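## Task

Get the green foam block into the tote next to the door so that no part of it sticks out past the tote's rim; the robot must not tip over or be left leaning, or the attempt fails.

## Robot and tools

ROBOT. TidyBot++: a wheeled base 0.54 m long, 0.50 m wide, 0.38 m tall on four driven casters, carrying a single seven-joint arm with a two-finger gripper. The shoulder sits 0.12 m ahead of the base centre and 0.68 m up. Segments: upper arm 0.42 m, forearm 0.31 m, wrist-to-hand-point 0.31 m. The arm begins folded, hand down, poking up to 0.08 m beyond the base front. Cameras: base_camera (on the base) and wrist_camera (fisheye, aimed along the hand). Loose objects may occasionally get nudged by an outside push.

FRAMES. Base frame: origin on the floor below the base centre, x ahead, y to the left, z up, metres. Odometry frame: where the base frame was when the scene began; base_odometry (x, y, heading in rad, left positive, -3.142 to 3.142) comes from wheel turns only, so slip shows as motion, and drifts a few cm over many moves. base_tilt is in degrees, forward and right positive. hand_pose is the point between the finger pads, in the base frame; its z axis runs out along the fingers, its y axis is the closing direction.

move. One call, one action; everything other than cameras and blocking forms the action. There is one arm, so each field is a single object or list, not one per arm.
- base: an object with any of translate_m (forward +, -2 to 2 m), strafe_m (left +, -2 to 2 m), rotate_rad (counter-clockwise seen from above +, -6.3 to 6.3 rad). These are offsets relative to where the base is when the command begins, along its axes at that moment.
- joints: absolute targets keyed by name, radians. joint_1_rad (any angle; positive turns the arm clockwise from above, the opposite sign to heading), joint_2_rad -2.249 to 2.249 (shoulder, 0 = upper arm vertical, + leans forward), joint_3_rad any angle, joint_4_rad -2.579 to 2.579 (elbow, 0 = straight, negative bends forward when joint_3 is 3.14), joint_5_rad any angle, joint_6_rad -2.099 to 2.099 (wrist), joint_7_rad any angle (hand roll; + is counter-clockwise from above when pointing down; at 1.57 fingers open left/right). gripper_pos 0 (open) to 1 (closed); finger gap roughly 85 x (1 - gripper_pos) mm. Free-turning joints take the short way, so send steps below half a turn.
- target: a list of seven numbers [x, y, z, qw, qx, qy, qz], an absolute hand pose in the base frame, metres then quaternion. With target, joints may hold only gripper_pos.
- speeds: caps for this action only; translate_m and strafe_m 0.05 to 0.5 m/s (give one of them when both move), rotate_rad 0.1 to 1.57 rad/s.
- cameras: list of base_camera, wrist_camera or all; [] for none. blocking: true (default) returns when everything has stopped; false returns after about 0.5 s while motion continues.
An action runs at most 15 s; a base move times out after 14 s.

wait: seconds from 0 to 10, then the same state and images. stop: brakes all running motions. zoom_image: camera plus region [x0, y0, x1, y1] in pixels, top-left origin, no more than 504 x 504. finished_scene: pass the current scene number; it is final and the goal must hold without the robot.

RESULTS. The move line reads done, or the worst status. base_status, joint_status, hand_status: moving, done, off_target (resting short and maybe still pushing), stopped, not_followed, contact_stop, time_out, torque_fault, limit_stop_at_motor_heat. hand_target is where the joints' targets would put the hand; under load the real hand hangs lower. motor_effort is percent of maximum, peak of the last action in brackets. on_its_own lists unrequested robot behaviour. pictures names the images in order. Also watch for ARM HIT, joint command not followed / pose unreachable with cause:, MOTOR HOT, OVER-TEMPERATURE FAULT. A refused call, or an unrequested stop (contact_stop, time_out, torque fault), cancels the remaining move, wait and finished_scene calls of that reply; a merely invalid call (e.g. an unknown key) does not.

TECHNIQUE. To fix a hand position after a target, add (wanted - hand_pose) to x, y, z of the last target; to keep a loaded hand still, resend hand_target, not hand_pose. For joint errors, send last command + (wanted - reading). A base blocked by something may report done though short. A pointing-down hand reaches at most about 0.94 m high, and only near the base. Targets low and close in front with the hand forward often fail or hit the base; there is no guard against arm-base contact, and the arm does not avoid furniture. Closed fingertips reach about 20 mm past the hand point, so keep margin above the floor. When a held block touches a surface, hand_pose stops dropping while commands keep descending.

AVOID. Dropping or tossing the blocks, opening the gripper while the block moves, slamming, hard pushes, twisting or yanking on the gripper, squeezing a block still pressed on a surface. Do not drive or turn while the arm snags something above about 0.6 m, swing a stretched arm sideways, or reach far out over furniture just ahead: the robot can tip. Torque sensors fault at 104.5 N m (joint_1 to joint_4) and 51.3 N m (joint_5 to joint_7), freezing the arm 10 s. Holding loads or stretched poses heats motors; overheating lets the arm sink for 30 to 60 s.

Each tool is called after ">>>" by a JSON object that holds its "api" and its "payload".

## Session

>>> {"api": "move", "payload": {}}

Scene clock: 0.00 s.
base_odometry: x=+0.000 y=+0.000 heading=+0.000
base_tilt: forward=-0.5 right=+0.5
base_status: not commanded
joint_positions: joint_1_rad=+0.036 joint_2_rad=-0.332 joint_3_rad=+3.113 joint_4_rad=-2.531 joint_5_rad=+0.031 joint_6_rad=-0.840 joint_7_rad=+1.606 gripper_pos=+0.000
joint_status: not commanded
motor_effort: joint_1_rad=+0 joint_2_rad=-2 joint_3_rad=+0 joint_4_rad=+15 joint_5_rad=+0 joint_6_rad=+1 joint_7_rad=-1
hand_pose: x=+0.2678 y=-0.0081 z=+0.5852 quat_wxyz=(+0.018, +0.998, +0.023, +0.051) (m; base frame)
hand_target: x=+0.2667 y=-0.0081 z=+0.5846 quat_wxyz=(+0.018, +0.998, +0.023, +0.050) (m; base frame)
hand_status: not commanded
pictures: base_camera, wrist_camera

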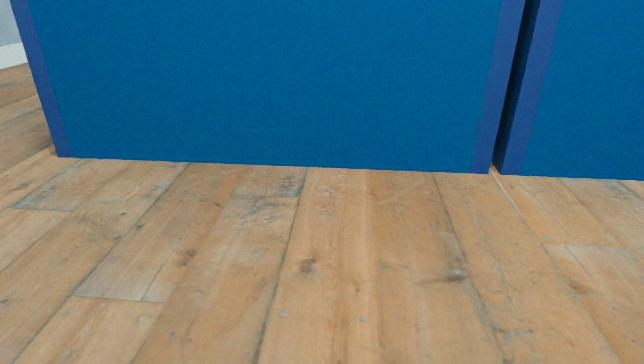

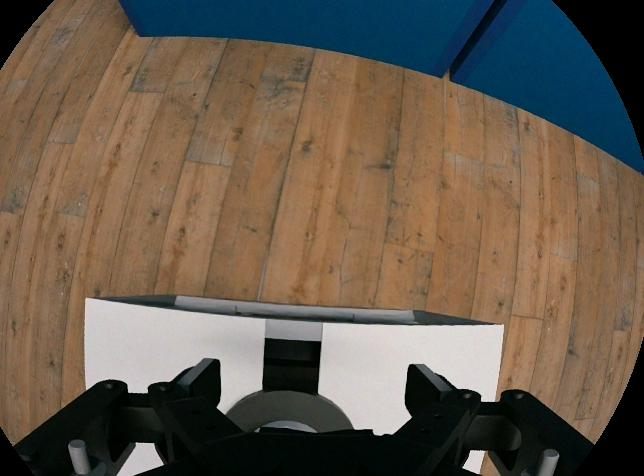

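>>> {"api": "move", "payload": {"joints": {"joint_6_rad":0.35}}}

>>> {"api": "move", "payload": {"base": {"rotate_rad":1.05}}}

>>> {"api": "move", "payload": {"base": {"rotate_rad":1.05}}}

>>> {"api": "move", "payload": {"base": {"rotate_rad":1.05}}}

>>> {"api": "move", "payload": {"base": {"rotate_rad":1.05}}}

>>> {"api": "move", "payload": {"base": {"rotate_rad":1.05}}}

Scene clock: 8.80 s.
move: done
base_odometry: x=+0.000 y=+0.000 heading=+0.000
base_tilt: forward=-0.5 right=+0.4
base_status: not commanded
joint_positions: joint_1_rad=+0.036 joint_2_rad=-0.332 joint_3_rad=+3.113 joint_4_rad=-2.528 joint_5_rad=+0.031 joint_6_rad=+0.295 joint_7_rad=+1.606 gripper_pos=+0.000
joint_status: all done
motor_effort: joint_1_rad=+0(1) joint_2_rad=-7(7) joint_3_rad=+1(1) joint_4_rad=+19(20) joint_5_rad=-1(1) joint_6_rad=+8(9) joint_7_rad=-1(1)
hand_pose: x=+0.5309 y=+0.0016 z=+0.7946 quat_wxyz=(+0.022, +0.813, +0.028, +0.581) (m; base frame)
hand_target: x=+0.5345 y=+0.0022 z=+0.8079 quat_wxyz=(+0.021, +0.799, +0.028, +0.601) (m; base frame)
hand_status: not commanded
pictures: base_camera, wrist_camera

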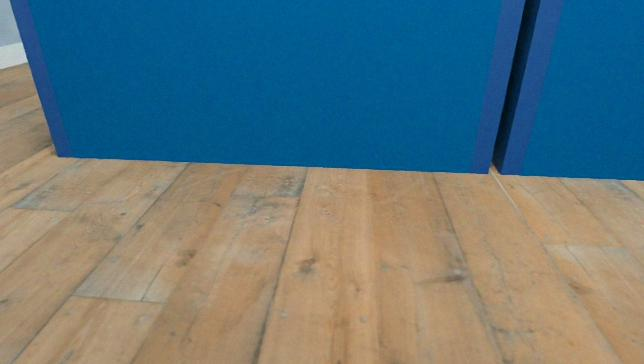

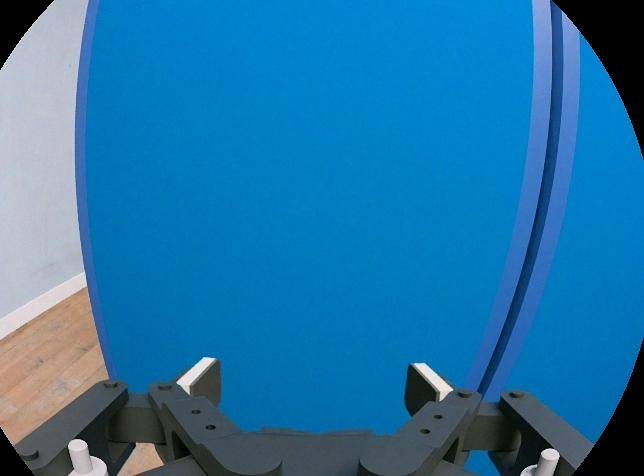

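Scene clock: 10.73 s.
move: done
base_odometry: x=+0.000 y=+0.000 heading=+1.050
base_tilt: forward=-0.6 right=+0.4
base_status: done
joint_positions: joint_1_rad=+0.036 joint_2_rad=-0.332 joint_3_rad=+3.113 joint_4_rad=-2.528 joint_5_rad=+0.031 joint_6_rad=+0.296 joint_7_rad=+1.606 gripper_pos=+0.000
joint_status: not commanded
motor_effort: joint_1_rad=+0(2) joint_2_rad=-6(7) joint_3_rad=+0(2) joint_4_rad=+20(20) joint_5_rad=-1(1) joint_6_rad=+8(9) joint_7_rad=-1(1)
hand_pose: x=+0.5310 y=+0.0017 z=+0.7949 quat_wxyz=(+0.022, +0.813, +0.028, +0.581) (m; base frame)
hand_target: x=+0.5345 y=+0.0022 z=+0.8079 quat_wxyz=(+0.021, +0.799, +0.028, +0.601) (m; base frame)
hand_status: not commanded
pictures: base_camera, wrist_camera

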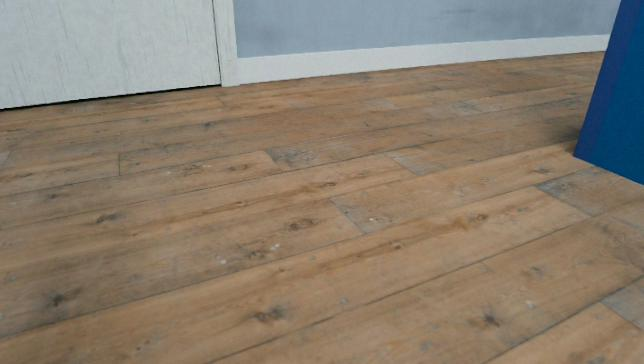

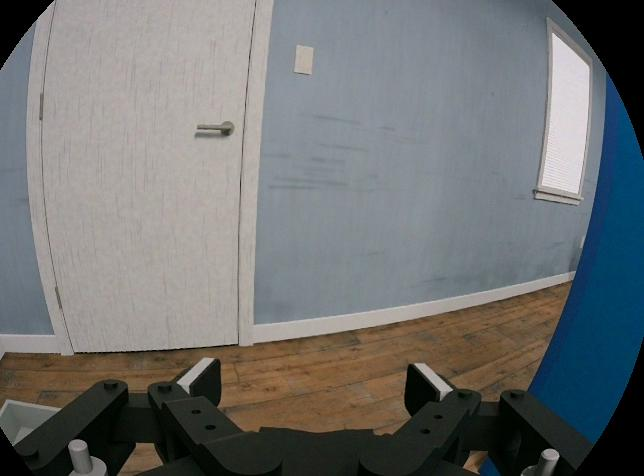

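Scene clock: 12.67 s.
move: done
base_odometry: x=+0.000 y=+0.000 heading=+2.100
base_tilt: forward=-0.5 right=+0.4
base_status: done
joint_positions: joint_1_rad=+0.036 joint_2_rad=-0.332 joint_3_rad=+3.112 joint_4_rad=-2.528 joint_5_rad=+0.031 joint_6_rad=+0.296 joint_7_rad=+1.606 gripper_pos=+0.000
joint_status: not commanded
motor_effort: joint_1_rad=+0(2) joint_2_rad=-6(7) joint_3_rad=+1(2) joint_4_rad=+20(20) joint_5_rad=-1(1) joint_6_rad=+8(9) joint_7_rad=-1(1)
hand_pose: x=+0.5310 y=+0.0018 z=+0.7950 quat_wxyz=(+0.021, +0.813, +0.028, +0.581) (m; base frame)
hand_target: x=+0.5345 y=+0.0022 z=+0.8079 quat_wxyz=(+0.021, +0.799, +0.028, +0.601) (m; base frame)
hand_status: not commanded
pictures: base_camera, wrist_camera

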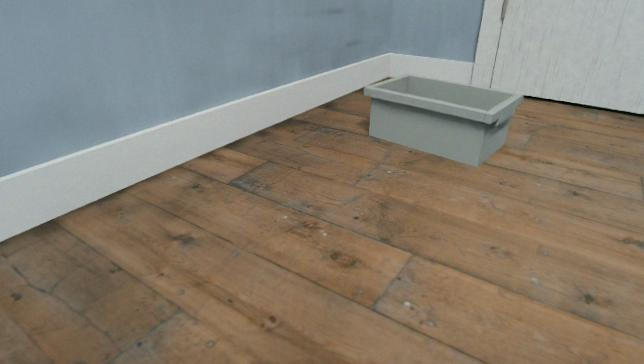

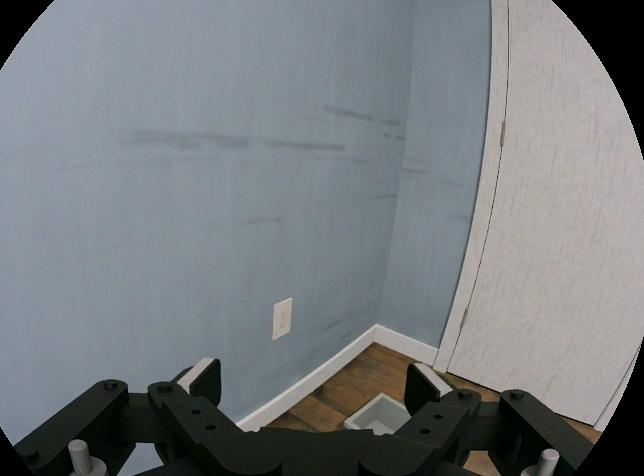

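Scene clock: 14.60 s.
move: done
base_odometry: x=+0.000 y=+0.000 heading=-3.134
base_tilt: forward=-0.5 right=+0.5
base_status: done
joint_positions: joint_1_rad=+0.036 joint_2_rad=-0.332 joint_3_rad=+3.112 joint_4_rad=-2.528 joint_5_rad=+0.031 joint_6_rad=+0.296 joint_7_rad=+1.606 gripper_pos=+0.000
joint_status: not commanded
motor_effort: joint_1_rad=+1(2) joint_2_rad=-7(7) joint_3_rad=+0(2) joint_4_rad=+19(20) joint_5_rad=+0(1) joint_6_rad=+8(9) joint_7_rad=+0(1)
hand_pose: x=+0.5311 y=+0.0018 z=+0.7951 quat_wxyz=(+0.021, +0.813, +0.028, +0.582) (m; base frame)
hand_target: x=+0.5345 y=+0.0022 z=+0.8079 quat_wxyz=(+0.021, +0.799, +0.028, +0.601) (m; base frame)
hand_status: not commanded
pictures: base_camera, wrist_camera

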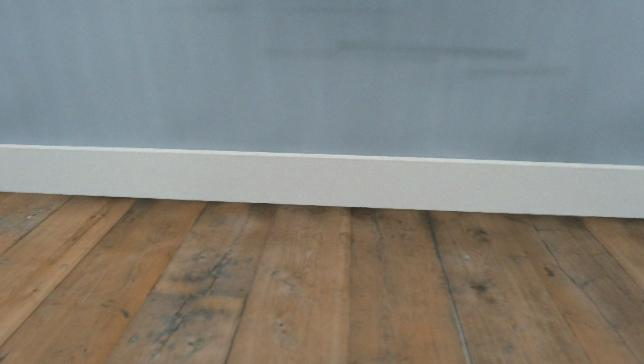

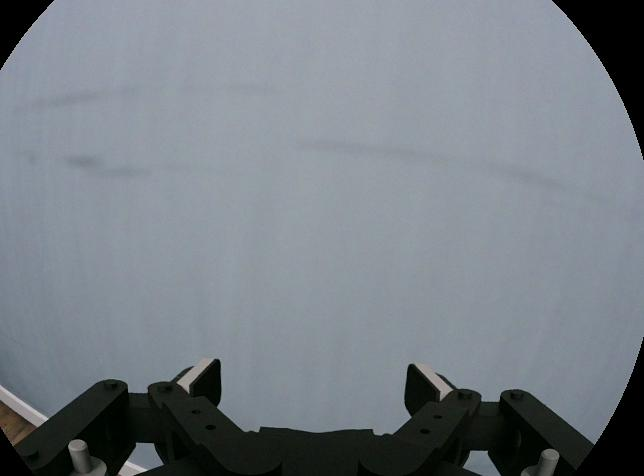

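Scene clock: 16.53 s.
move: done
base_odometry: x=+0.000 y=+0.000 heading=-2.084
base_tilt: forward=-0.5 right=+0.4
base_status: done
joint_positions: joint_1_rad=+0.036 joint_2_rad=-0.332 joint_3_rad=+3.112 joint_4_rad=-2.528 joint_5_rad=+0.031 joint_6_rad=+0.296 joint_7_rad=+1.606 gripper_pos=+0.000
joint_status: not commanded
motor_effort: joint_1_rad=+0(2) joint_2_rad=-7(7) joint_3_rad=+1(2) joint_4_rad=+20(20) joint_5_rad=-1(1) joint_6_rad=+8(9) joint_7_rad=-1(1)
hand_pose: x=+0.5311 y=+0.0019 z=+0.7951 quat_wxyz=(+0.021, +0.813, +0.028, +0.582) (m; base frame)
hand_target: x=+0.5345 y=+0.0022 z=+0.8079 quat_wxyz=(+0.021, +0.799, +0.028, +0.601) (m; base frame)
hand_status: not commanded
pictures: base_camera, wrist_camera

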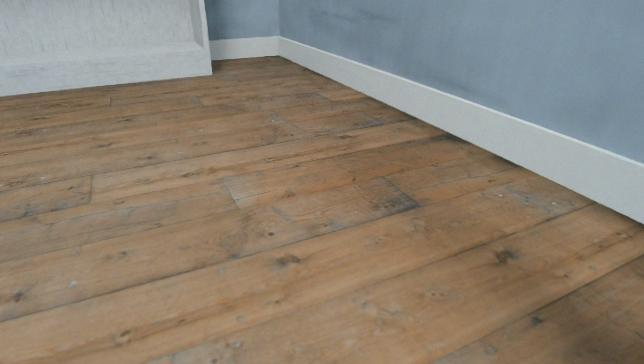

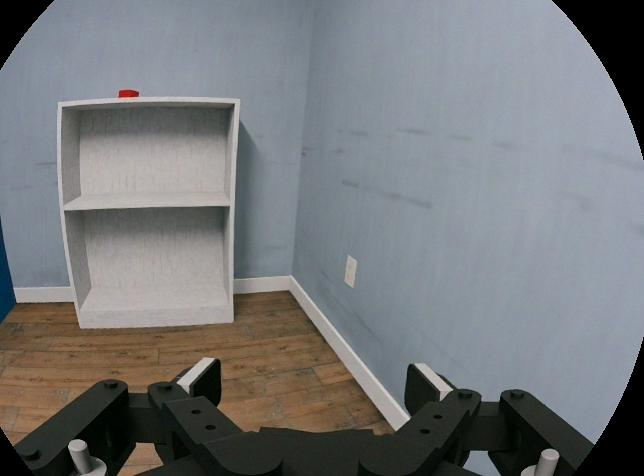

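Scene clock: 18.50 s.
move: done
base_odometry: x=+0.000 y=+0.000 heading=-1.034
base_tilt: forward=-0.5 right=+0.4
base_status: done
joint_positions: joint_1_rad=+0.036 joint_2_rad=-0.332 joint_3_rad=+3.112 joint_4_rad=-2.528 joint_5_rad=+0.031 joint_6_rad=+0.297 joint_7_rad=+1.606 gripper_pos=+0.000
joint_status: not commanded
motor_effort: joint_1_rad=+0(2) joint_2_rad=-7(7) joint_3_rad=+0(2) joint_4_rad=+19(20) joint_5_rad=-1(1) joint_6_rad=+9(9) joint_7_rad=-1(1)
hand_pose: x=+0.5311 y=+0.0019 z=+0.7952 quat_wxyz=(+0.021, +0.813, +0.028, +0.582) (m; base frame)
hand_target: x=+0.5345 y=+0.0022 z=+0.8079 quat_wxyz=(+0.021, +0.799, +0.028, +0.601) (m; base frame)
hand_status: not commanded
pictures: base_camera, wrist_camera

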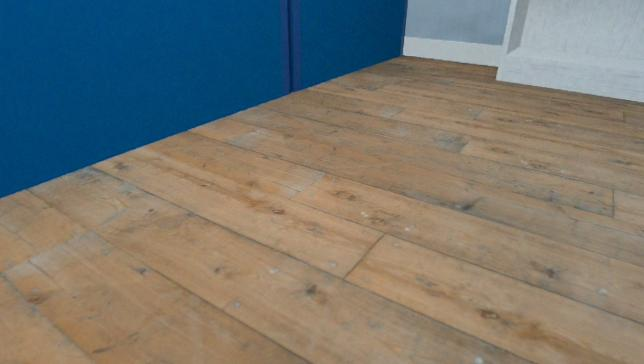

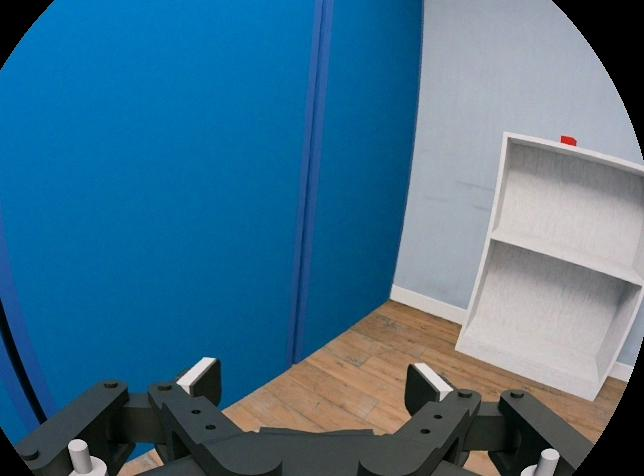

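>>> {"api": "move", "payload": {"base": {"rotate_rad":2.3}, "cameras": []}}

>>> {"api": "move", "payload": {"base": {"translate_m":1.5}}}

>>> {"api": "move", "payload": {"base": {"rotate_rad":-1.2}}}

Scene clock: 29.73 s.
move: done
base_odometry: x=+0.000 y=+0.000 heading=+1.266
base_tilt: forward=-0.5 right=+0.4
base_status: done
joint_positions: joint_1_rad=+0.036 joint_2_rad=-0.332 joint_3_rad=+3.112 joint_4_rad=-2.528 joint_5_rad=+0.031 joint_6_rad=+0.297 joint_7_rad=+1.606 gripper_pos=+0.000
joint_status: not commanded
motor_effort: joint_1_rad=+1(1) joint_2_rad=-6(8) joint_3_rad=+1(2) joint_4_rad=+19(20) joint_5_rad=-1(1) joint_6_rad=+8(9) joint_7_rad=+0(1)
hand_pose: x=+0.5311 y=+0.0019 z=+0.7953 quat_wxyz=(+0.021, +0.813, +0.028, +0.582) (m; base frame)
hand_target: x=+0.5345 y=+0.0022 z=+0.8079 quat_wxyz=(+0.021, +0.799, +0.028, +0.601) (m; base frame)
hand_status: not commanded
pictures: none
No camera images: "cameras" was empty.

Scene clock: 37.00 s.
move: time_out
TORQUE WARNING: joint_4_rad reached its warning level (56.7 N m). A warning alone does not stop the arm.
base_odometry: x=+0.449 y=+1.428 heading=+1.262
base_tilt: forward=-0.6 right=+0.4
base_status: translate_m time_out (by the wheels' count: +1.497 of +1.500)
joint_positions: joint_1_rad=+0.036 joint_2_rad=-0.391 joint_3_rad=+3.111 joint_4_rad=-2.678 joint_5_rad=+0.037 joint_6_rad=+0.170 joint_7_rad=+1.612 gripper_pos=+0.000
joint_status: not commanded
motor_effort: joint_1_rad=+0(6) joint_2_rad=+7(30) joint_3_rad=+0(6) joint_4_rad=+50(67) joint_5_rad=-4(9) joint_6_rad=+30(58) joint_7_rad=-4(7)
hand_pose: x=+0.4613 y=+0.0010 z=+0.7023 quat_wxyz=(+0.023, +0.871, +0.035, +0.489) (m; base frame)
hand_target: x=+0.5345 y=+0.0022 z=+0.8079 quat_wxyz=(+0.021, +0.799, +0.028, +0.601) (m; base frame)
hand_status: not commanded
pictures: base_camera, wrist_camera

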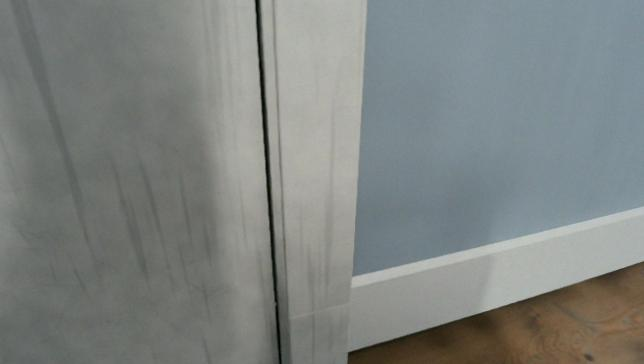

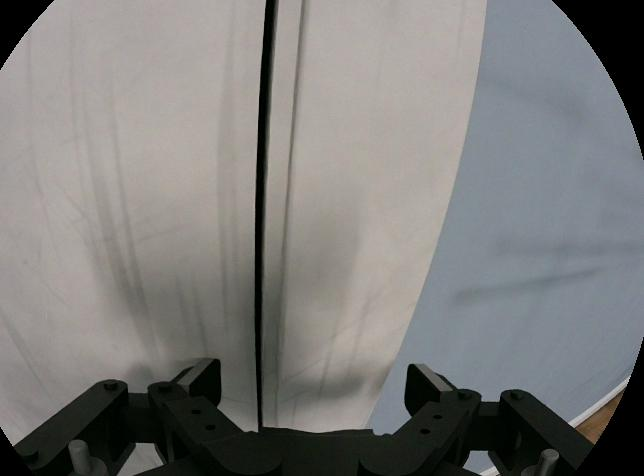

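not run: a stop that you did not command came earlier in this reply.

>>> {"api": "move", "payload": {"base": {"translate_m":-0.6}, "cameras": []}}

>>> {"api": "move", "payload": {"base": {"rotate_rad":-1.262}}}

Scene clock: 44.93 s.
move: done
base_odometry: x=+0.266 y=+0.857 heading=+1.262
base_tilt: forward=-0.5 right=+0.4
base_status: done
joint_positions: joint_1_rad=+0.037 joint_2_rad=-0.332 joint_3_rad=+3.111 joint_4_rad=-2.517 joint_5_rad=+0.037 joint_6_rad=+0.331 joint_7_rad=+1.612 gripper_pos=+0.000
joint_status: not commanded
motor_effort: joint_1_rad=+1(3) joint_2_rad=-6(10) joint_3_rad=+0(2) joint_4_rad=+20(48) joint_5_rad=-1(4) joint_6_rad=+8(29) joint_7_rad=-1(4)
hand_pose: x=+0.5373 y=+0.0032 z=+0.8115 quat_wxyz=(+0.024, +0.799, +0.034, +0.600) (m; base frame)
hand_target: x=+0.5345 y=+0.0022 z=+0.8079 quat_wxyz=(+0.021, +0.799, +0.028, +0.601) (m; base frame)
hand_status: not commanded
pictures: none
No camera images: "cameras" was empty.

Scene clock: 47.07 s.
move: done
base_odometry: x=+0.266 y=+0.857 heading=+0.001
base_tilt: forward=-0.5 right=+0.4
base_status: done
joint_positions: joint_1_rad=+0.037 joint_2_rad=-0.332 joint_3_rad=+3.111 joint_4_rad=-2.517 joint_5_rad=+0.037 joint_6_rad=+0.331 joint_7_rad=+1.612 gripper_pos=+0.000
joint_status: not commanded
motor_effort: joint_1_rad=+0(2) joint_2_rad=-6(8) joint_3_rad=+1(2) joint_4_rad=+20(20) joint_5_rad=-1(1) joint_6_rad=+8(9) joint_7_rad=-1(1)
hand_pose: x=+0.5373 y=+0.0030 z=+0.8115 quat_wxyz=(+0.025, +0.799, +0.034, +0.600) (m; base frame)
hand_target: x=+0.5345 y=+0.0022 z=+0.8079 quat_wxyz=(+0.021, +0.799, +0.028, +0.601) (m; base frame)
hand_status: not commanded
pictures: base_camera, wrist_camera

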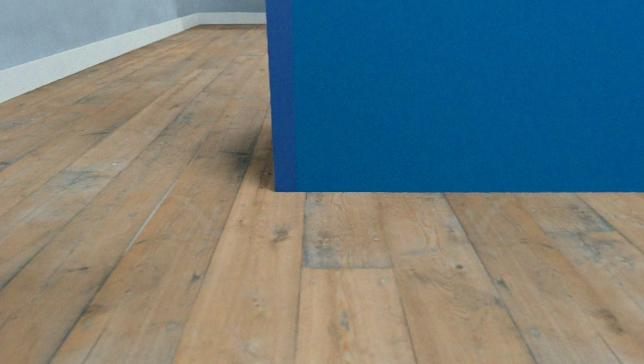

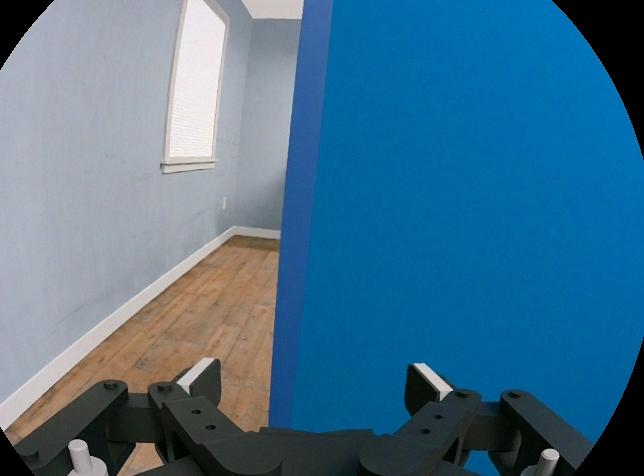

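>>> {"api": "move", "payload": {"base": {"strafe_m":0.57}}}

>>> {"api": "move", "payload": {"base": {"translate_m":1.6}}}

>>> {"api": "move", "payload": {"base": {"rotate_rad":-0.9}}}

Scene clock: 56.53 s.
move: done
base_odometry: x=+0.266 y=+1.427 heading=+0.000
base_tilt: forward=-0.6 right=+0.5
base_status: done
joint_positions: joint_1_rad=+0.037 joint_2_rad=-0.332 joint_3_rad=+3.111 joint_4_rad=-2.517 joint_5_rad=+0.037 joint_6_rad=+0.331 joint_7_rad=+1.612 gripper_pos=+0.000
joint_status: not commanded
motor_effort: joint_1_rad=+0(1) joint_2_rad=-7(7) joint_3_rad=+0(2) joint_4_rad=+20(20) joint_5_rad=-1(1) joint_6_rad=+9(9) joint_7_rad=-1(1)
hand_pose: x=+0.5373 y=+0.0030 z=+0.8115 quat_wxyz=(+0.025, +0.799, +0.034, +0.600) (m; base frame)
hand_target: x=+0.5345 y=+0.0022 z=+0.8079 quat_wxyz=(+0.021, +0.799, +0.028, +0.601) (m; base frame)
hand_status: not commanded
pictures: base_camera, wrist_camera

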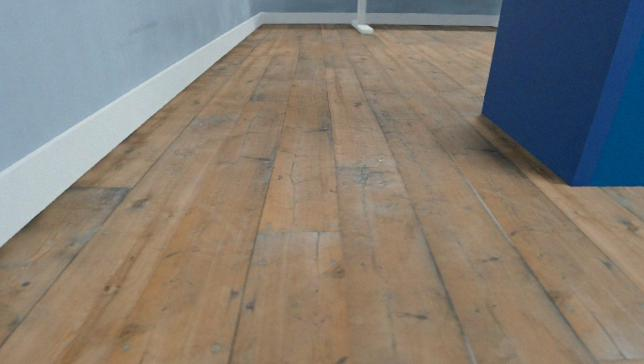

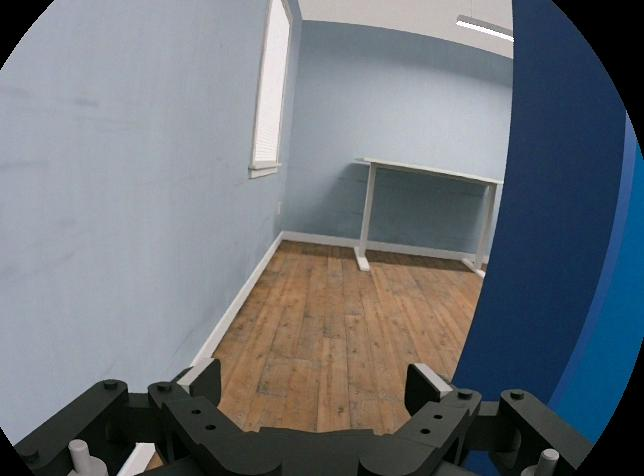

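Scene clock: 61.13 s.
move: done
base_odometry: x=+1.866 y=+1.427 heading=+0.000
base_tilt: forward=-0.5 right=+0.4
base_status: done
joint_positions: joint_1_rad=+0.037 joint_2_rad=-0.333 joint_3_rad=+3.111 joint_4_rad=-2.517 joint_5_rad=+0.037 joint_6_rad=+0.331 joint_7_rad=+1.612 gripper_pos=+0.000
joint_status: not commanded
motor_effort: joint_1_rad=+0(1) joint_2_rad=-6(9) joint_3_rad=+0(1) joint_4_rad=+20(21) joint_5_rad=-1(1) joint_6_rad=+8(9) joint_7_rad=-1(1)
hand_pose: x=+0.5373 y=+0.0030 z=+0.8115 quat_wxyz=(+0.025, +0.799, +0.034, +0.600) (m; base frame)
hand_target: x=+0.5345 y=+0.0022 z=+0.8079 quat_wxyz=(+0.021, +0.799, +0.028, +0.601) (m; base frame)
hand_status: not commanded
pictures: base_camera, wrist_camera

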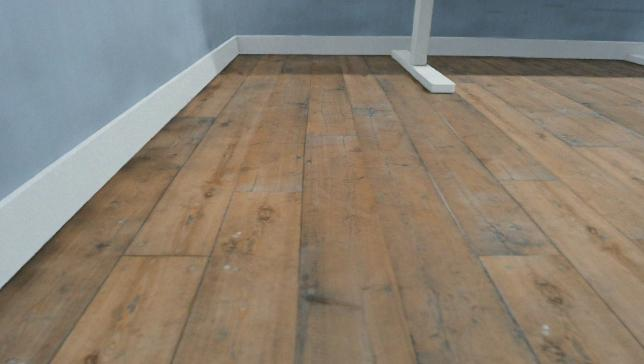

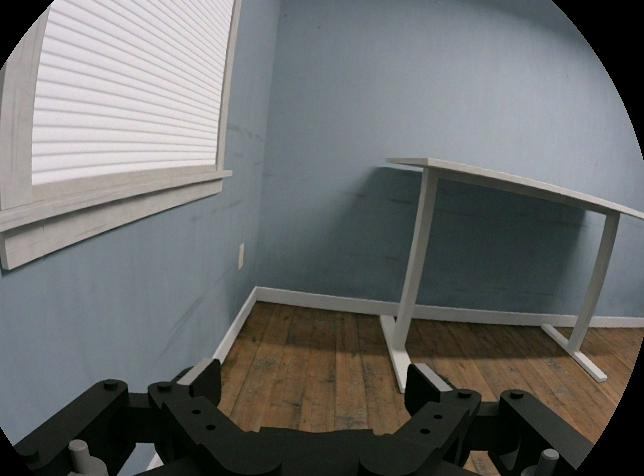

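Scene clock: 62.93 s.
move: done
base_odometry: x=+1.866 y=+1.427 heading=-0.899
base_tilt: forward=-0.5 right=+0.4
base_status: done
joint_positions: joint_1_rad=+0.037 joint_2_rad=-0.333 joint_3_rad=+3.112 joint_4_rad=-2.517 joint_5_rad=+0.037 joint_6_rad=+0.331 joint_7_rad=+1.612 gripper_pos=+0.000
joint_status: not commanded
motor_effort: joint_1_rad=+0(2) joint_2_rad=-7(7) joint_3_rad=+0(2) joint_4_rad=+19(20) joint_5_rad=-1(1) joint_6_rad=+9(9) joint_7_rad=-1(1)
hand_pose: x=+0.5373 y=+0.0028 z=+0.8115 quat_wxyz=(+0.025, +0.799, +0.034, +0.600) (m; base frame)
hand_target: x=+0.5345 y=+0.0022 z=+0.8079 quat_wxyz=(+0.021, +0.799, +0.028, +0.601) (m; base frame)
hand_status: not commanded
pictures: base_camera, wrist_camera

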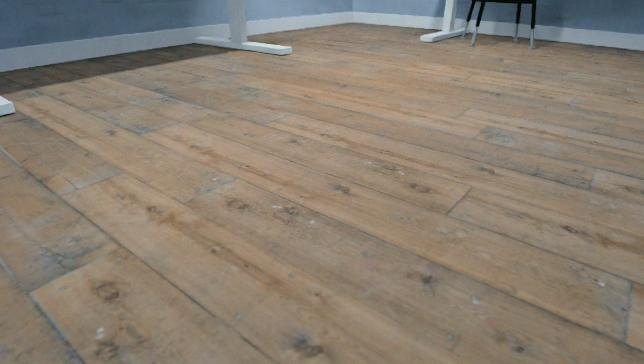

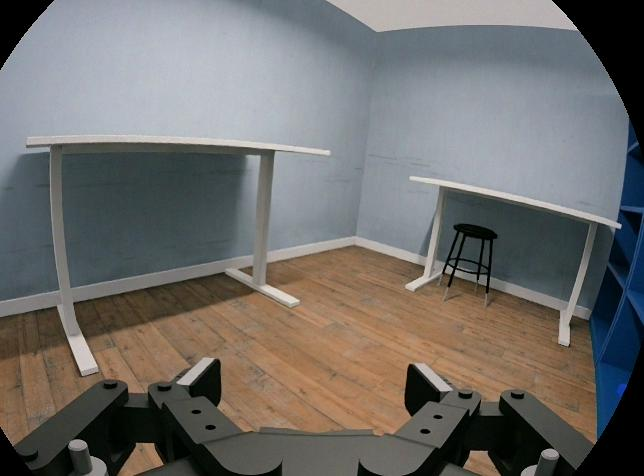

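>>> {"api": "move", "payload": {"base": {"rotate_rad":-0.7}}}

>>> {"api": "zoom_image", "payload": {"camera": "wrist_camera", "region": [250, 130, 644, 420]}}

Scene clock: 68.00 s.
move: done
base_odometry: x=+1.866 y=+1.427 heading=-1.599
base_tilt: forward=-0.5 right=+0.4
base_status: done
joint_positions: joint_1_rad=+0.037 joint_2_rad=-0.333 joint_3_rad=+3.112 joint_4_rad=-2.517 joint_5_rad=+0.037 joint_6_rad=+0.331 joint_7_rad=+1.612 gripper_pos=+0.000
joint_status: not commanded
motor_effort: joint_1_rad=+0(2) joint_2_rad=-7(7) joint_3_rad=+1(2) joint_4_rad=+20(20) joint_5_rad=-1(1) joint_6_rad=+8(9) joint_7_rad=-1(1)
hand_pose: x=+0.5373 y=+0.0027 z=+0.8115 quat_wxyz=(+0.025, +0.799, +0.034, +0.600) (m; base frame)
hand_target: x=+0.5345 y=+0.0022 z=+0.8079 quat_wxyz=(+0.021, +0.799, +0.028, +0.601) (m; base frame)
hand_status: not commanded
pictures: base_camera, wrist_camera

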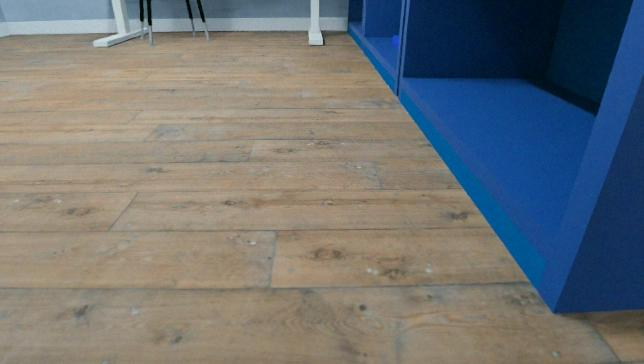

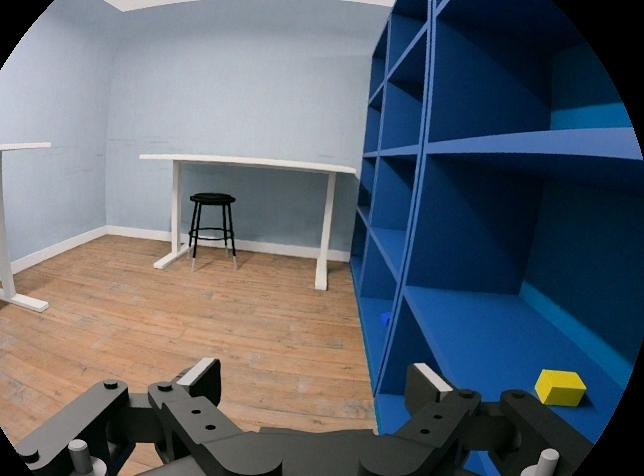

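Scaled by 1.279.

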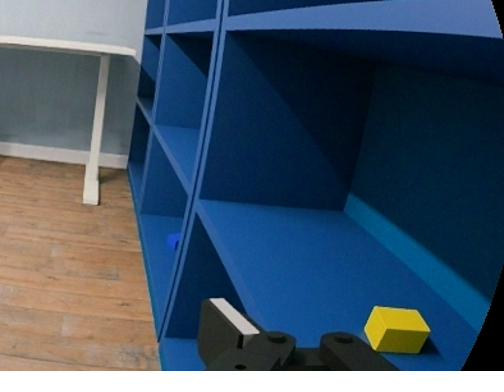

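>>> {"api": "move", "payload": {"base": {"translate_m":1.0,"strafe_m":0.7}, "cameras": []}}

>>> {"api": "move", "payload": {"base": {"rotate_rad":-1.54}}}

Scene clock: 75.17 s.
move: done
base_odometry: x=+2.537 y=+0.408 heading=-1.600
base_tilt: forward=-0.5 right=+0.4
base_status: done
joint_positions: joint_1_rad=+0.037 joint_2_rad=-0.333 joint_3_rad=+3.112 joint_4_rad=-2.517 joint_5_rad=+0.037 joint_6_rad=+0.331 joint_7_rad=+1.612 gripper_pos=+0.000
joint_status: not commanded
motor_effort: joint_1_rad=+0(1) joint_2_rad=-6(9) joint_3_rad=+0(1) joint_4_rad=+19(21) joint_5_rad=-1(1) joint_6_rad=+9(9) joint_7_rad=-1(1)
hand_pose: x=+0.5373 y=+0.0027 z=+0.8115 quat_wxyz=(+0.025, +0.799, +0.034, +0.600) (m; base frame)
hand_target: x=+0.5345 y=+0.0022 z=+0.8079 quat_wxyz=(+0.021, +0.799, +0.028, +0.601) (m; base frame)
hand_status: not commanded
pictures: none
No camera images: "cameras" was empty.

Scene clock: 77.43 s.
move: done
base_odometry: x=+2.537 y=+0.408 heading=-3.140
base_tilt: forward=-0.5 right=+0.5
base_status: done
joint_positions: joint_1_rad=+0.037 joint_2_rad=-0.333 joint_3_rad=+3.112 joint_4_rad=-2.517 joint_5_rad=+0.037 joint_6_rad=+0.331 joint_7_rad=+1.612 gripper_pos=+0.000
joint_status: not commanded
motor_effort: joint_1_rad=+1(2) joint_2_rad=-7(8) joint_3_rad=+1(2) joint_4_rad=+20(20) joint_5_rad=-1(1) joint_6_rad=+8(9) joint_7_rad=+0(1)
hand_pose: x=+0.5373 y=+0.0026 z=+0.8115 quat_wxyz=(+0.025, +0.799, +0.033, +0.600) (m; base frame)
hand_target: x=+0.5345 y=+0.0022 z=+0.8079 quat_wxyz=(+0.021, +0.799, +0.028, +0.601) (m; base frame)
hand_status: not commanded
pictures: base_camera, wrist_camera

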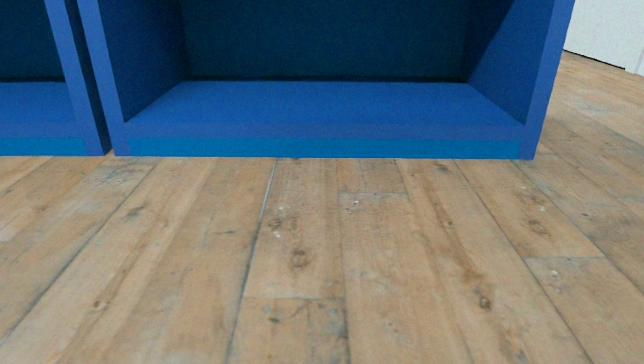

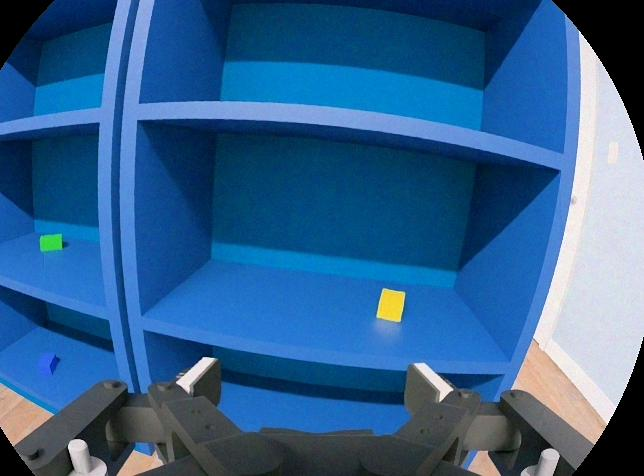

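>>> {"api": "move", "payload": {"base": {"strafe_m":0.98}}}

Scene clock: 84.13 s.
move: done
base_odometry: x=+2.539 y=-0.573 heading=-3.140
base_tilt: forward=-0.5 right=+0.4
base_status: done
joint_positions: joint_1_rad=+0.037 joint_2_rad=-0.333 joint_3_rad=+3.112 joint_4_rad=-2.517 joint_5_rad=+0.037 joint_6_rad=+0.331 joint_7_rad=+1.612 gripper_pos=+0.000
joint_status: not commanded
motor_effort: joint_1_rad=+1(1) joint_2_rad=-7(7) joint_3_rad=+0(2) joint_4_rad=+20(20) joint_5_rad=-1(1) joint_6_rad=+8(9) joint_7_rad=-1(1)
hand_pose: x=+0.5373 y=+0.0026 z=+0.8115 quat_wxyz=(+0.025, +0.799, +0.033, +0.600) (m; base frame)
hand_target: x=+0.5345 y=+0.0022 z=+0.8079 quat_wxyz=(+0.021, +0.799, +0.028, +0.601) (m; base frame)
hand_status: not commanded
pictures: base_camera, wrist_camera

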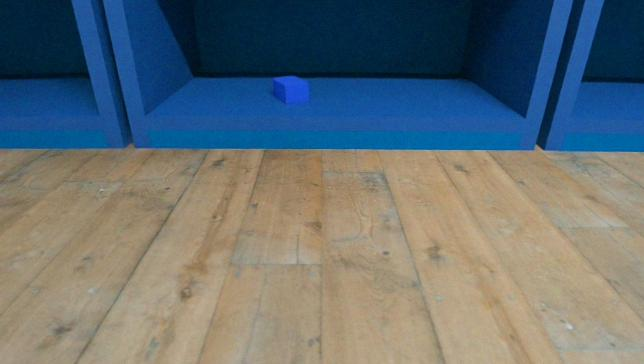

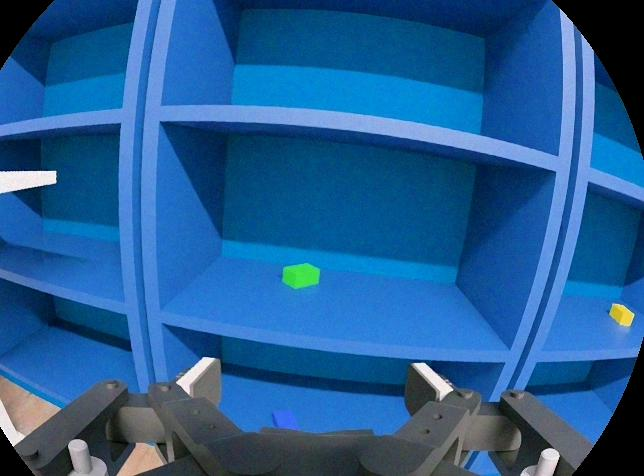

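>>> {"api": "move", "payload": {"target": [0.72, 0, 0.62, 0, 0.866, 0, 0.5]}}

>>> {"api": "zoom_image", "payload": {"camera": "wrist_camera", "region": [200, 150, 450, 400]}}

Scene clock: 97.57 s.
move: done
base_odometry: x=+2.539 y=-0.573 heading=-3.140
base_tilt: forward=-0.5 right=+0.4
base_status: not commanded
joint_positions: joint_1_rad=+0.016 joint_2_rad=+0.442 joint_3_rad=+3.134 joint_4_rad=-2.220 joint_5_rad=+0.037 joint_6_rad=+0.527 joint_7_rad=+1.602 gripper_pos=+0.000
joint_status: not commanded
motor_effort: joint_1_rad=+1(1) joint_2_rad=-28(29) joint_3_rad=-1(1) joint_4_rad=+13(20) joint_5_rad=-1(1) joint_6_rad=+8(9) joint_7_rad=-1(1)
hand_pose: x=+0.7071 y=+0.0018 z=+0.6169 quat_wxyz=(+0.008, +0.876, +0.027, +0.482) (m; base frame)
hand_target: x=+0.7200 y=+0.0000 z=+0.6200 quat_wxyz=(+0.000, +0.866, +0.000, +0.500) (m; base frame)
hand_status: done (0.013 m and 4.0 deg from the pose sent, 0.265 m and 14.6 deg at the start)
pictures: base_camera, wrist_camera

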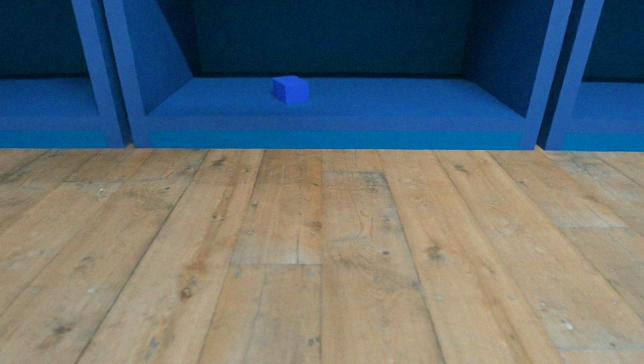

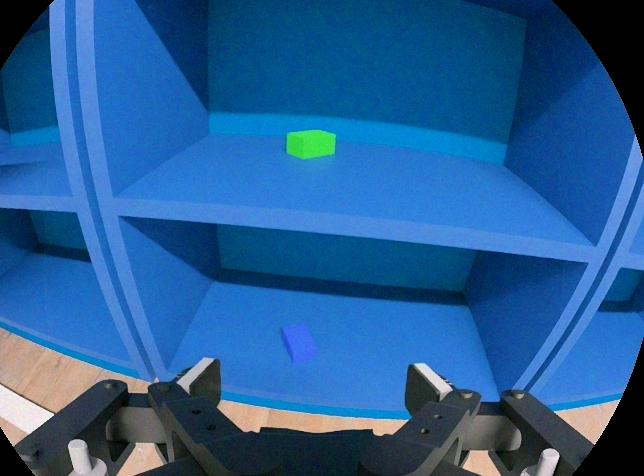

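Scaled by 2.016.

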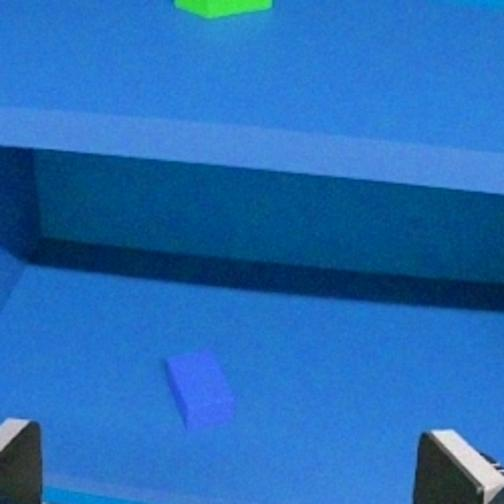

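>>> {"api": "move", "payload": {"target": [0.68, 0, 0.74, 0, 0.866, 0, 0.5], "cameras": []}}

>>> {"api": "move", "payload": {"base": {"translate_m":0.5}, "speeds": {"translate_m":0.25}}}

Scene clock: 110.77 s.
move: done
base_odometry: x=+2.539 y=-0.573 heading=-3.140
base_tilt: forward=-0.5 right=+0.4
base_status: not commanded
joint_positions: joint_1_rad=+0.016 joint_2_rad=+0.130 joint_3_rad=+3.134 joint_4_rad=-2.161 joint_5_rad=+0.037 joint_6_rad=+0.240 joint_7_rad=+1.596 gripper_pos=+0.000
joint_status: not commanded
motor_effort: joint_1_rad=+0(1) joint_2_rad=-21(29) joint_3_rad=-1(1) joint_4_rad=+18(18) joint_5_rad=-1(1) joint_6_rad=+7(8) joint_7_rad=+0(1)
hand_pose: x=+0.6859 y=-0.0009 z=+0.7483 quat_wxyz=(+0.014, +0.854, +0.024, +0.519) (m; base frame)
hand_target: x=+0.6800 y=+0.0000 z=+0.7400 quat_wxyz=(+0.000, +0.866, +0.000, +0.500) (m; base frame)
hand_status: done (0.010 m and 4.1 deg from the pose sent, 0.126 m and 4.0 deg at the start)
pictures: none
No camera images: "cameras" was empty.

Scene clock: 113.67 s.
move: done
base_odometry: x=+2.039 y=-0.573 heading=-3.140
base_tilt: forward=-0.5 right=+0.4
base_status: done
joint_positions: joint_1_rad=+0.016 joint_2_rad=+0.128 joint_3_rad=+3.134 joint_4_rad=-2.157 joint_5_rad=+0.037 joint_6_rad=+0.236 joint_7_rad=+1.596 gripper_pos=+0.000
joint_status: not commanded
motor_effort: joint_1_rad=+0(1) joint_2_rad=-22(24) joint_3_rad=-1(1) joint_4_rad=+18(19) joint_5_rad=-1(1) joint_6_rad=+8(9) joint_7_rad=+0(1)
hand_pose: x=+0.6866 y=-0.0010 z=+0.7503 quat_wxyz=(+0.014, +0.854, +0.024, +0.520) (m; base frame)
hand_target: x=+0.6800 y=+0.0000 z=+0.7400 quat_wxyz=(+0.000, +0.866, +0.000, +0.500) (m; base frame)
hand_status: not commanded
pictures: base_camera, wrist_camera

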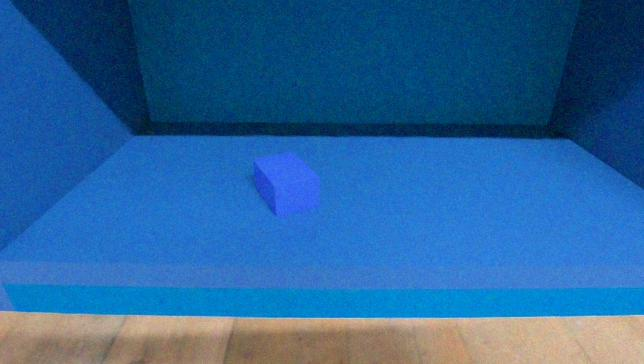

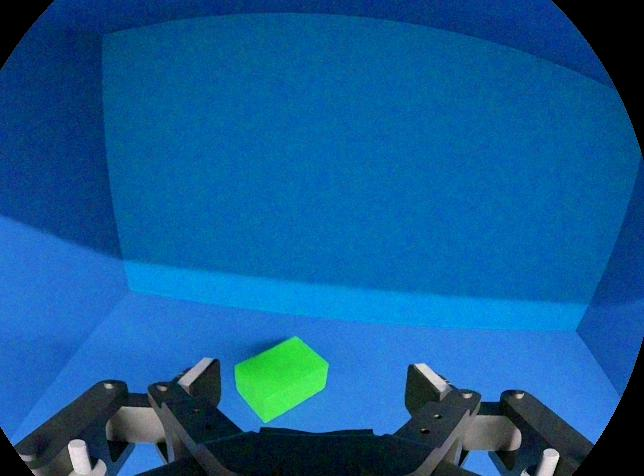

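>>> {"api": "move", "payload": {"target": [0.78, 0.1, 0.67, 0.150, 0.845, -0.412, 0.307]}}

Scene clock: 148.87 s.
move: done
base_odometry: x=+2.040 y=-0.573 heading=-3.140
base_tilt: forward=-0.5 right=+0.4
base_status: not commanded
joint_positions: joint_1_rad=-0.198 joint_2_rad=+0.844 joint_3_rad=+2.606 joint_4_rad=-1.076 joint_5_rad=-1.946 joint_6_rad=+1.380 joint_7_rad=+2.950 gripper_pos=+0.000
joint_status: not commanded
motor_effort: joint_1_rad=+2(5) joint_2_rad=-53(53) joint_3_rad=-5(5) joint_4_rad=+22(42) joint_5_rad=+5(7) joint_6_rad=+2(13) joint_7_rad=+0(2)
hand_pose: x=+0.7994 y=+0.0848 z=+0.6651 quat_wxyz=(+0.155, +0.834, -0.403, +0.343) (m; base frame)
hand_target: x=+0.7800 y=+0.1000 z=+0.6700 quat_wxyz=(+0.150, +0.845, -0.412, +0.307) (m; base frame)
hand_status: done (0.025 m and 4.5 deg from the pose sent, 0.159 m and 58.4 deg at the start)
pictures: base_camera, wrist_camera

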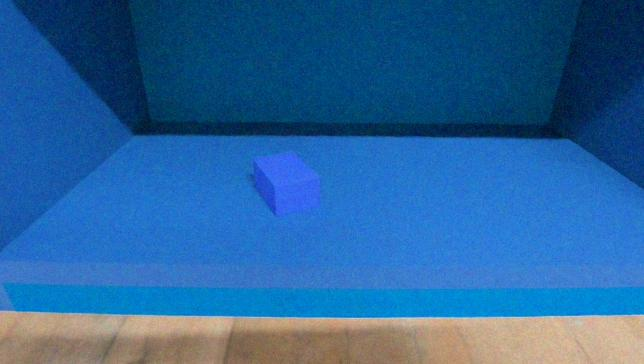

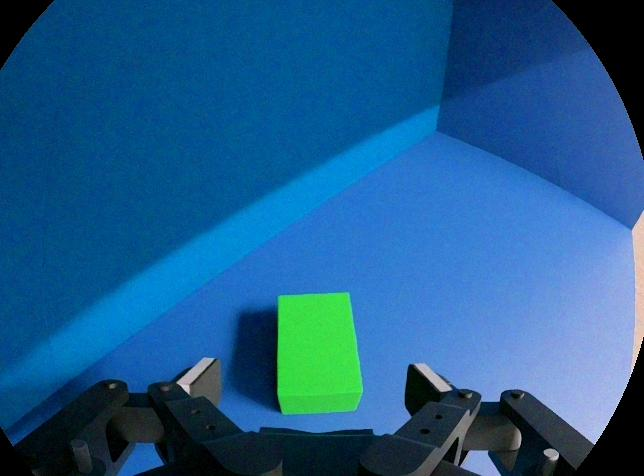

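>>> {"api": "move", "payload": {"target": [0.785, 0.08, 0.605, 0.150, 0.845, -0.412, 0.307], "cameras": ["wrist_camera"]}}

Scene clock: 161.17 s.
move: done
base_odometry: x=+2.040 y=-0.573 heading=-3.140
base_tilt: forward=-0.5 right=+0.4
base_status: not commanded
joint_positions: joint_1_rad=-0.193 joint_2_rad=+0.844 joint_3_rad=+2.632 joint_4_rad=-1.144 joint_5_rad=-1.948 joint_6_rad=+1.338 joint_7_rad=+2.926 gripper_pos=+0.000
joint_status: not commanded
motor_effort: joint_1_rad=+1(2) joint_2_rad=-42(52) joint_3_rad=-4(6) joint_4_rad=+16(22) joint_5_rad=+5(6) joint_6_rad=+1(2) joint_7_rad=-1(1)
hand_pose: x=+0.7926 y=+0.0781 z=+0.6429 quat_wxyz=(+0.163, +0.839, -0.392, +0.339) (m; base frame)
hand_target: x=+0.7850 y=+0.0800 z=+0.6050 quat_wxyz=(+0.150, +0.845, -0.412, +0.307) (m; base frame)
hand_status: done (0.039 m and 4.6 deg from the pose sent, 0.062 m and 4.5 deg at the start)
pictures: wrist_camera

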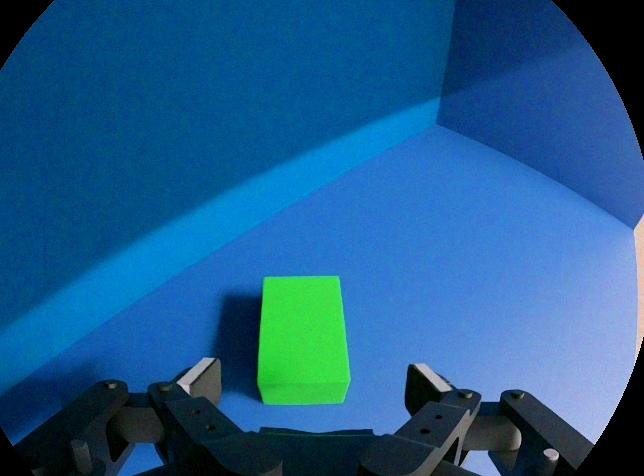

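>>> {"api": "move", "payload": {"target": [0.815, 0.048, 0.54, 0.150, 0.845, -0.412, 0.307], "cameras": ["wrist_camera"]}}

Scene clock: 167.63 s.
move: done
base_odometry: x=+2.040 y=-0.573 heading=-3.140
base_tilt: forward=-0.5 right=+0.4
base_status: not commanded
joint_positions: joint_1_rad=-0.143 joint_2_rad=+0.959 joint_3_rad=+2.669 joint_4_rad=-1.144 joint_5_rad=-1.948 joint_6_rad=+1.239 joint_7_rad=+2.906 gripper_pos=+0.000
joint_status: not commanded
motor_effort: joint_1_rad=+0(2) joint_2_rad=-44(48) joint_3_rad=-4(5) joint_4_rad=+15(16) joint_5_rad=+5(6) joint_6_rad=+1(2) joint_7_rad=-1(1)
hand_pose: x=+0.8087 y=+0.0472 z=+0.5598 quat_wxyz=(+0.169, +0.846, -0.401, +0.308) (m; base frame)
hand_target: x=+0.8150 y=+0.0480 z=+0.5400 quat_wxyz=(+0.150, +0.845, -0.412, +0.307) (m; base frame)
hand_status: done (0.021 m and 2.5 deg from the pose sent, 0.110 m and 4.6 deg at the start)
pictures: wrist_camera

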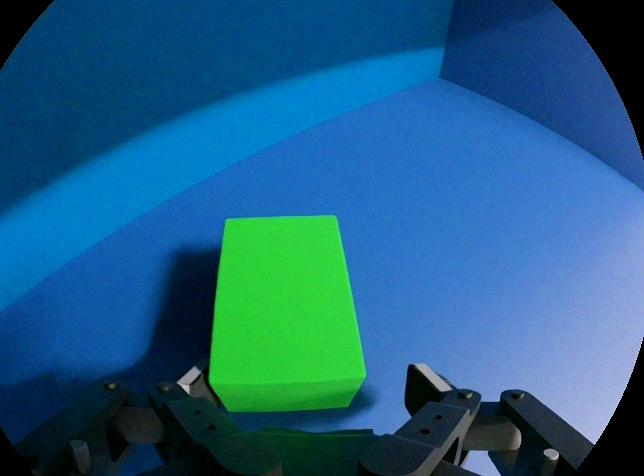

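>>> {"api": "move", "payload": {"target": [0.824, 0.062, 0.57, 0.150, 0.845, -0.412, 0.307], "cameras": ["wrist_camera"]}}

Scene clock: 173.67 s.
move: done
base_odometry: x=+2.040 y=-0.573 heading=-3.140
base_tilt: forward=-0.5 right=+0.4
base_status: not commanded
joint_positions: joint_1_rad=-0.143 joint_2_rad=+0.959 joint_3_rad=+2.642 joint_4_rad=-1.061 joint_5_rad=-1.948 joint_6_rad=+1.240 joint_7_rad=+2.911 gripper_pos=+0.000
joint_status: not commanded
motor_effort: joint_1_rad=+0(1) joint_2_rad=-45(46) joint_3_rad=-4(5) joint_4_rad=+16(16) joint_5_rad=+5(5) joint_6_rad=+1(3) joint_7_rad=+0(1)
hand_pose: x=+0.8321 y=+0.0598 z=+0.5847 quat_wxyz=(+0.136, +0.837, -0.420, +0.323) (m; base frame)
hand_target: x=+0.8240 y=+0.0620 z=+0.5700 quat_wxyz=(+0.150, +0.845, -0.412, +0.307) (m; base frame)
hand_status: done (0.017 m and 2.7 deg from the pose sent, 0.024 m and 2.5 deg at the start)
pictures: wrist_camera

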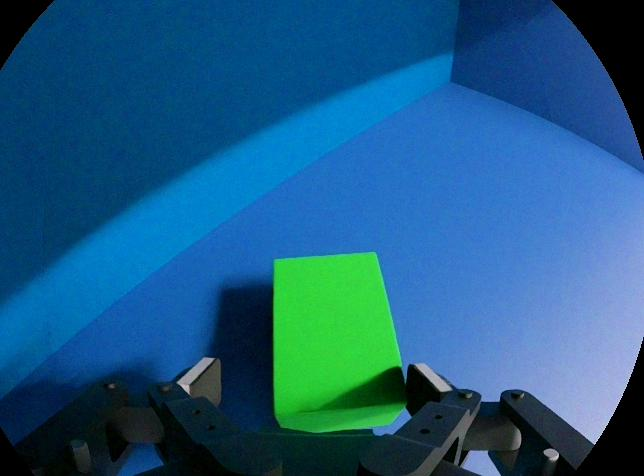

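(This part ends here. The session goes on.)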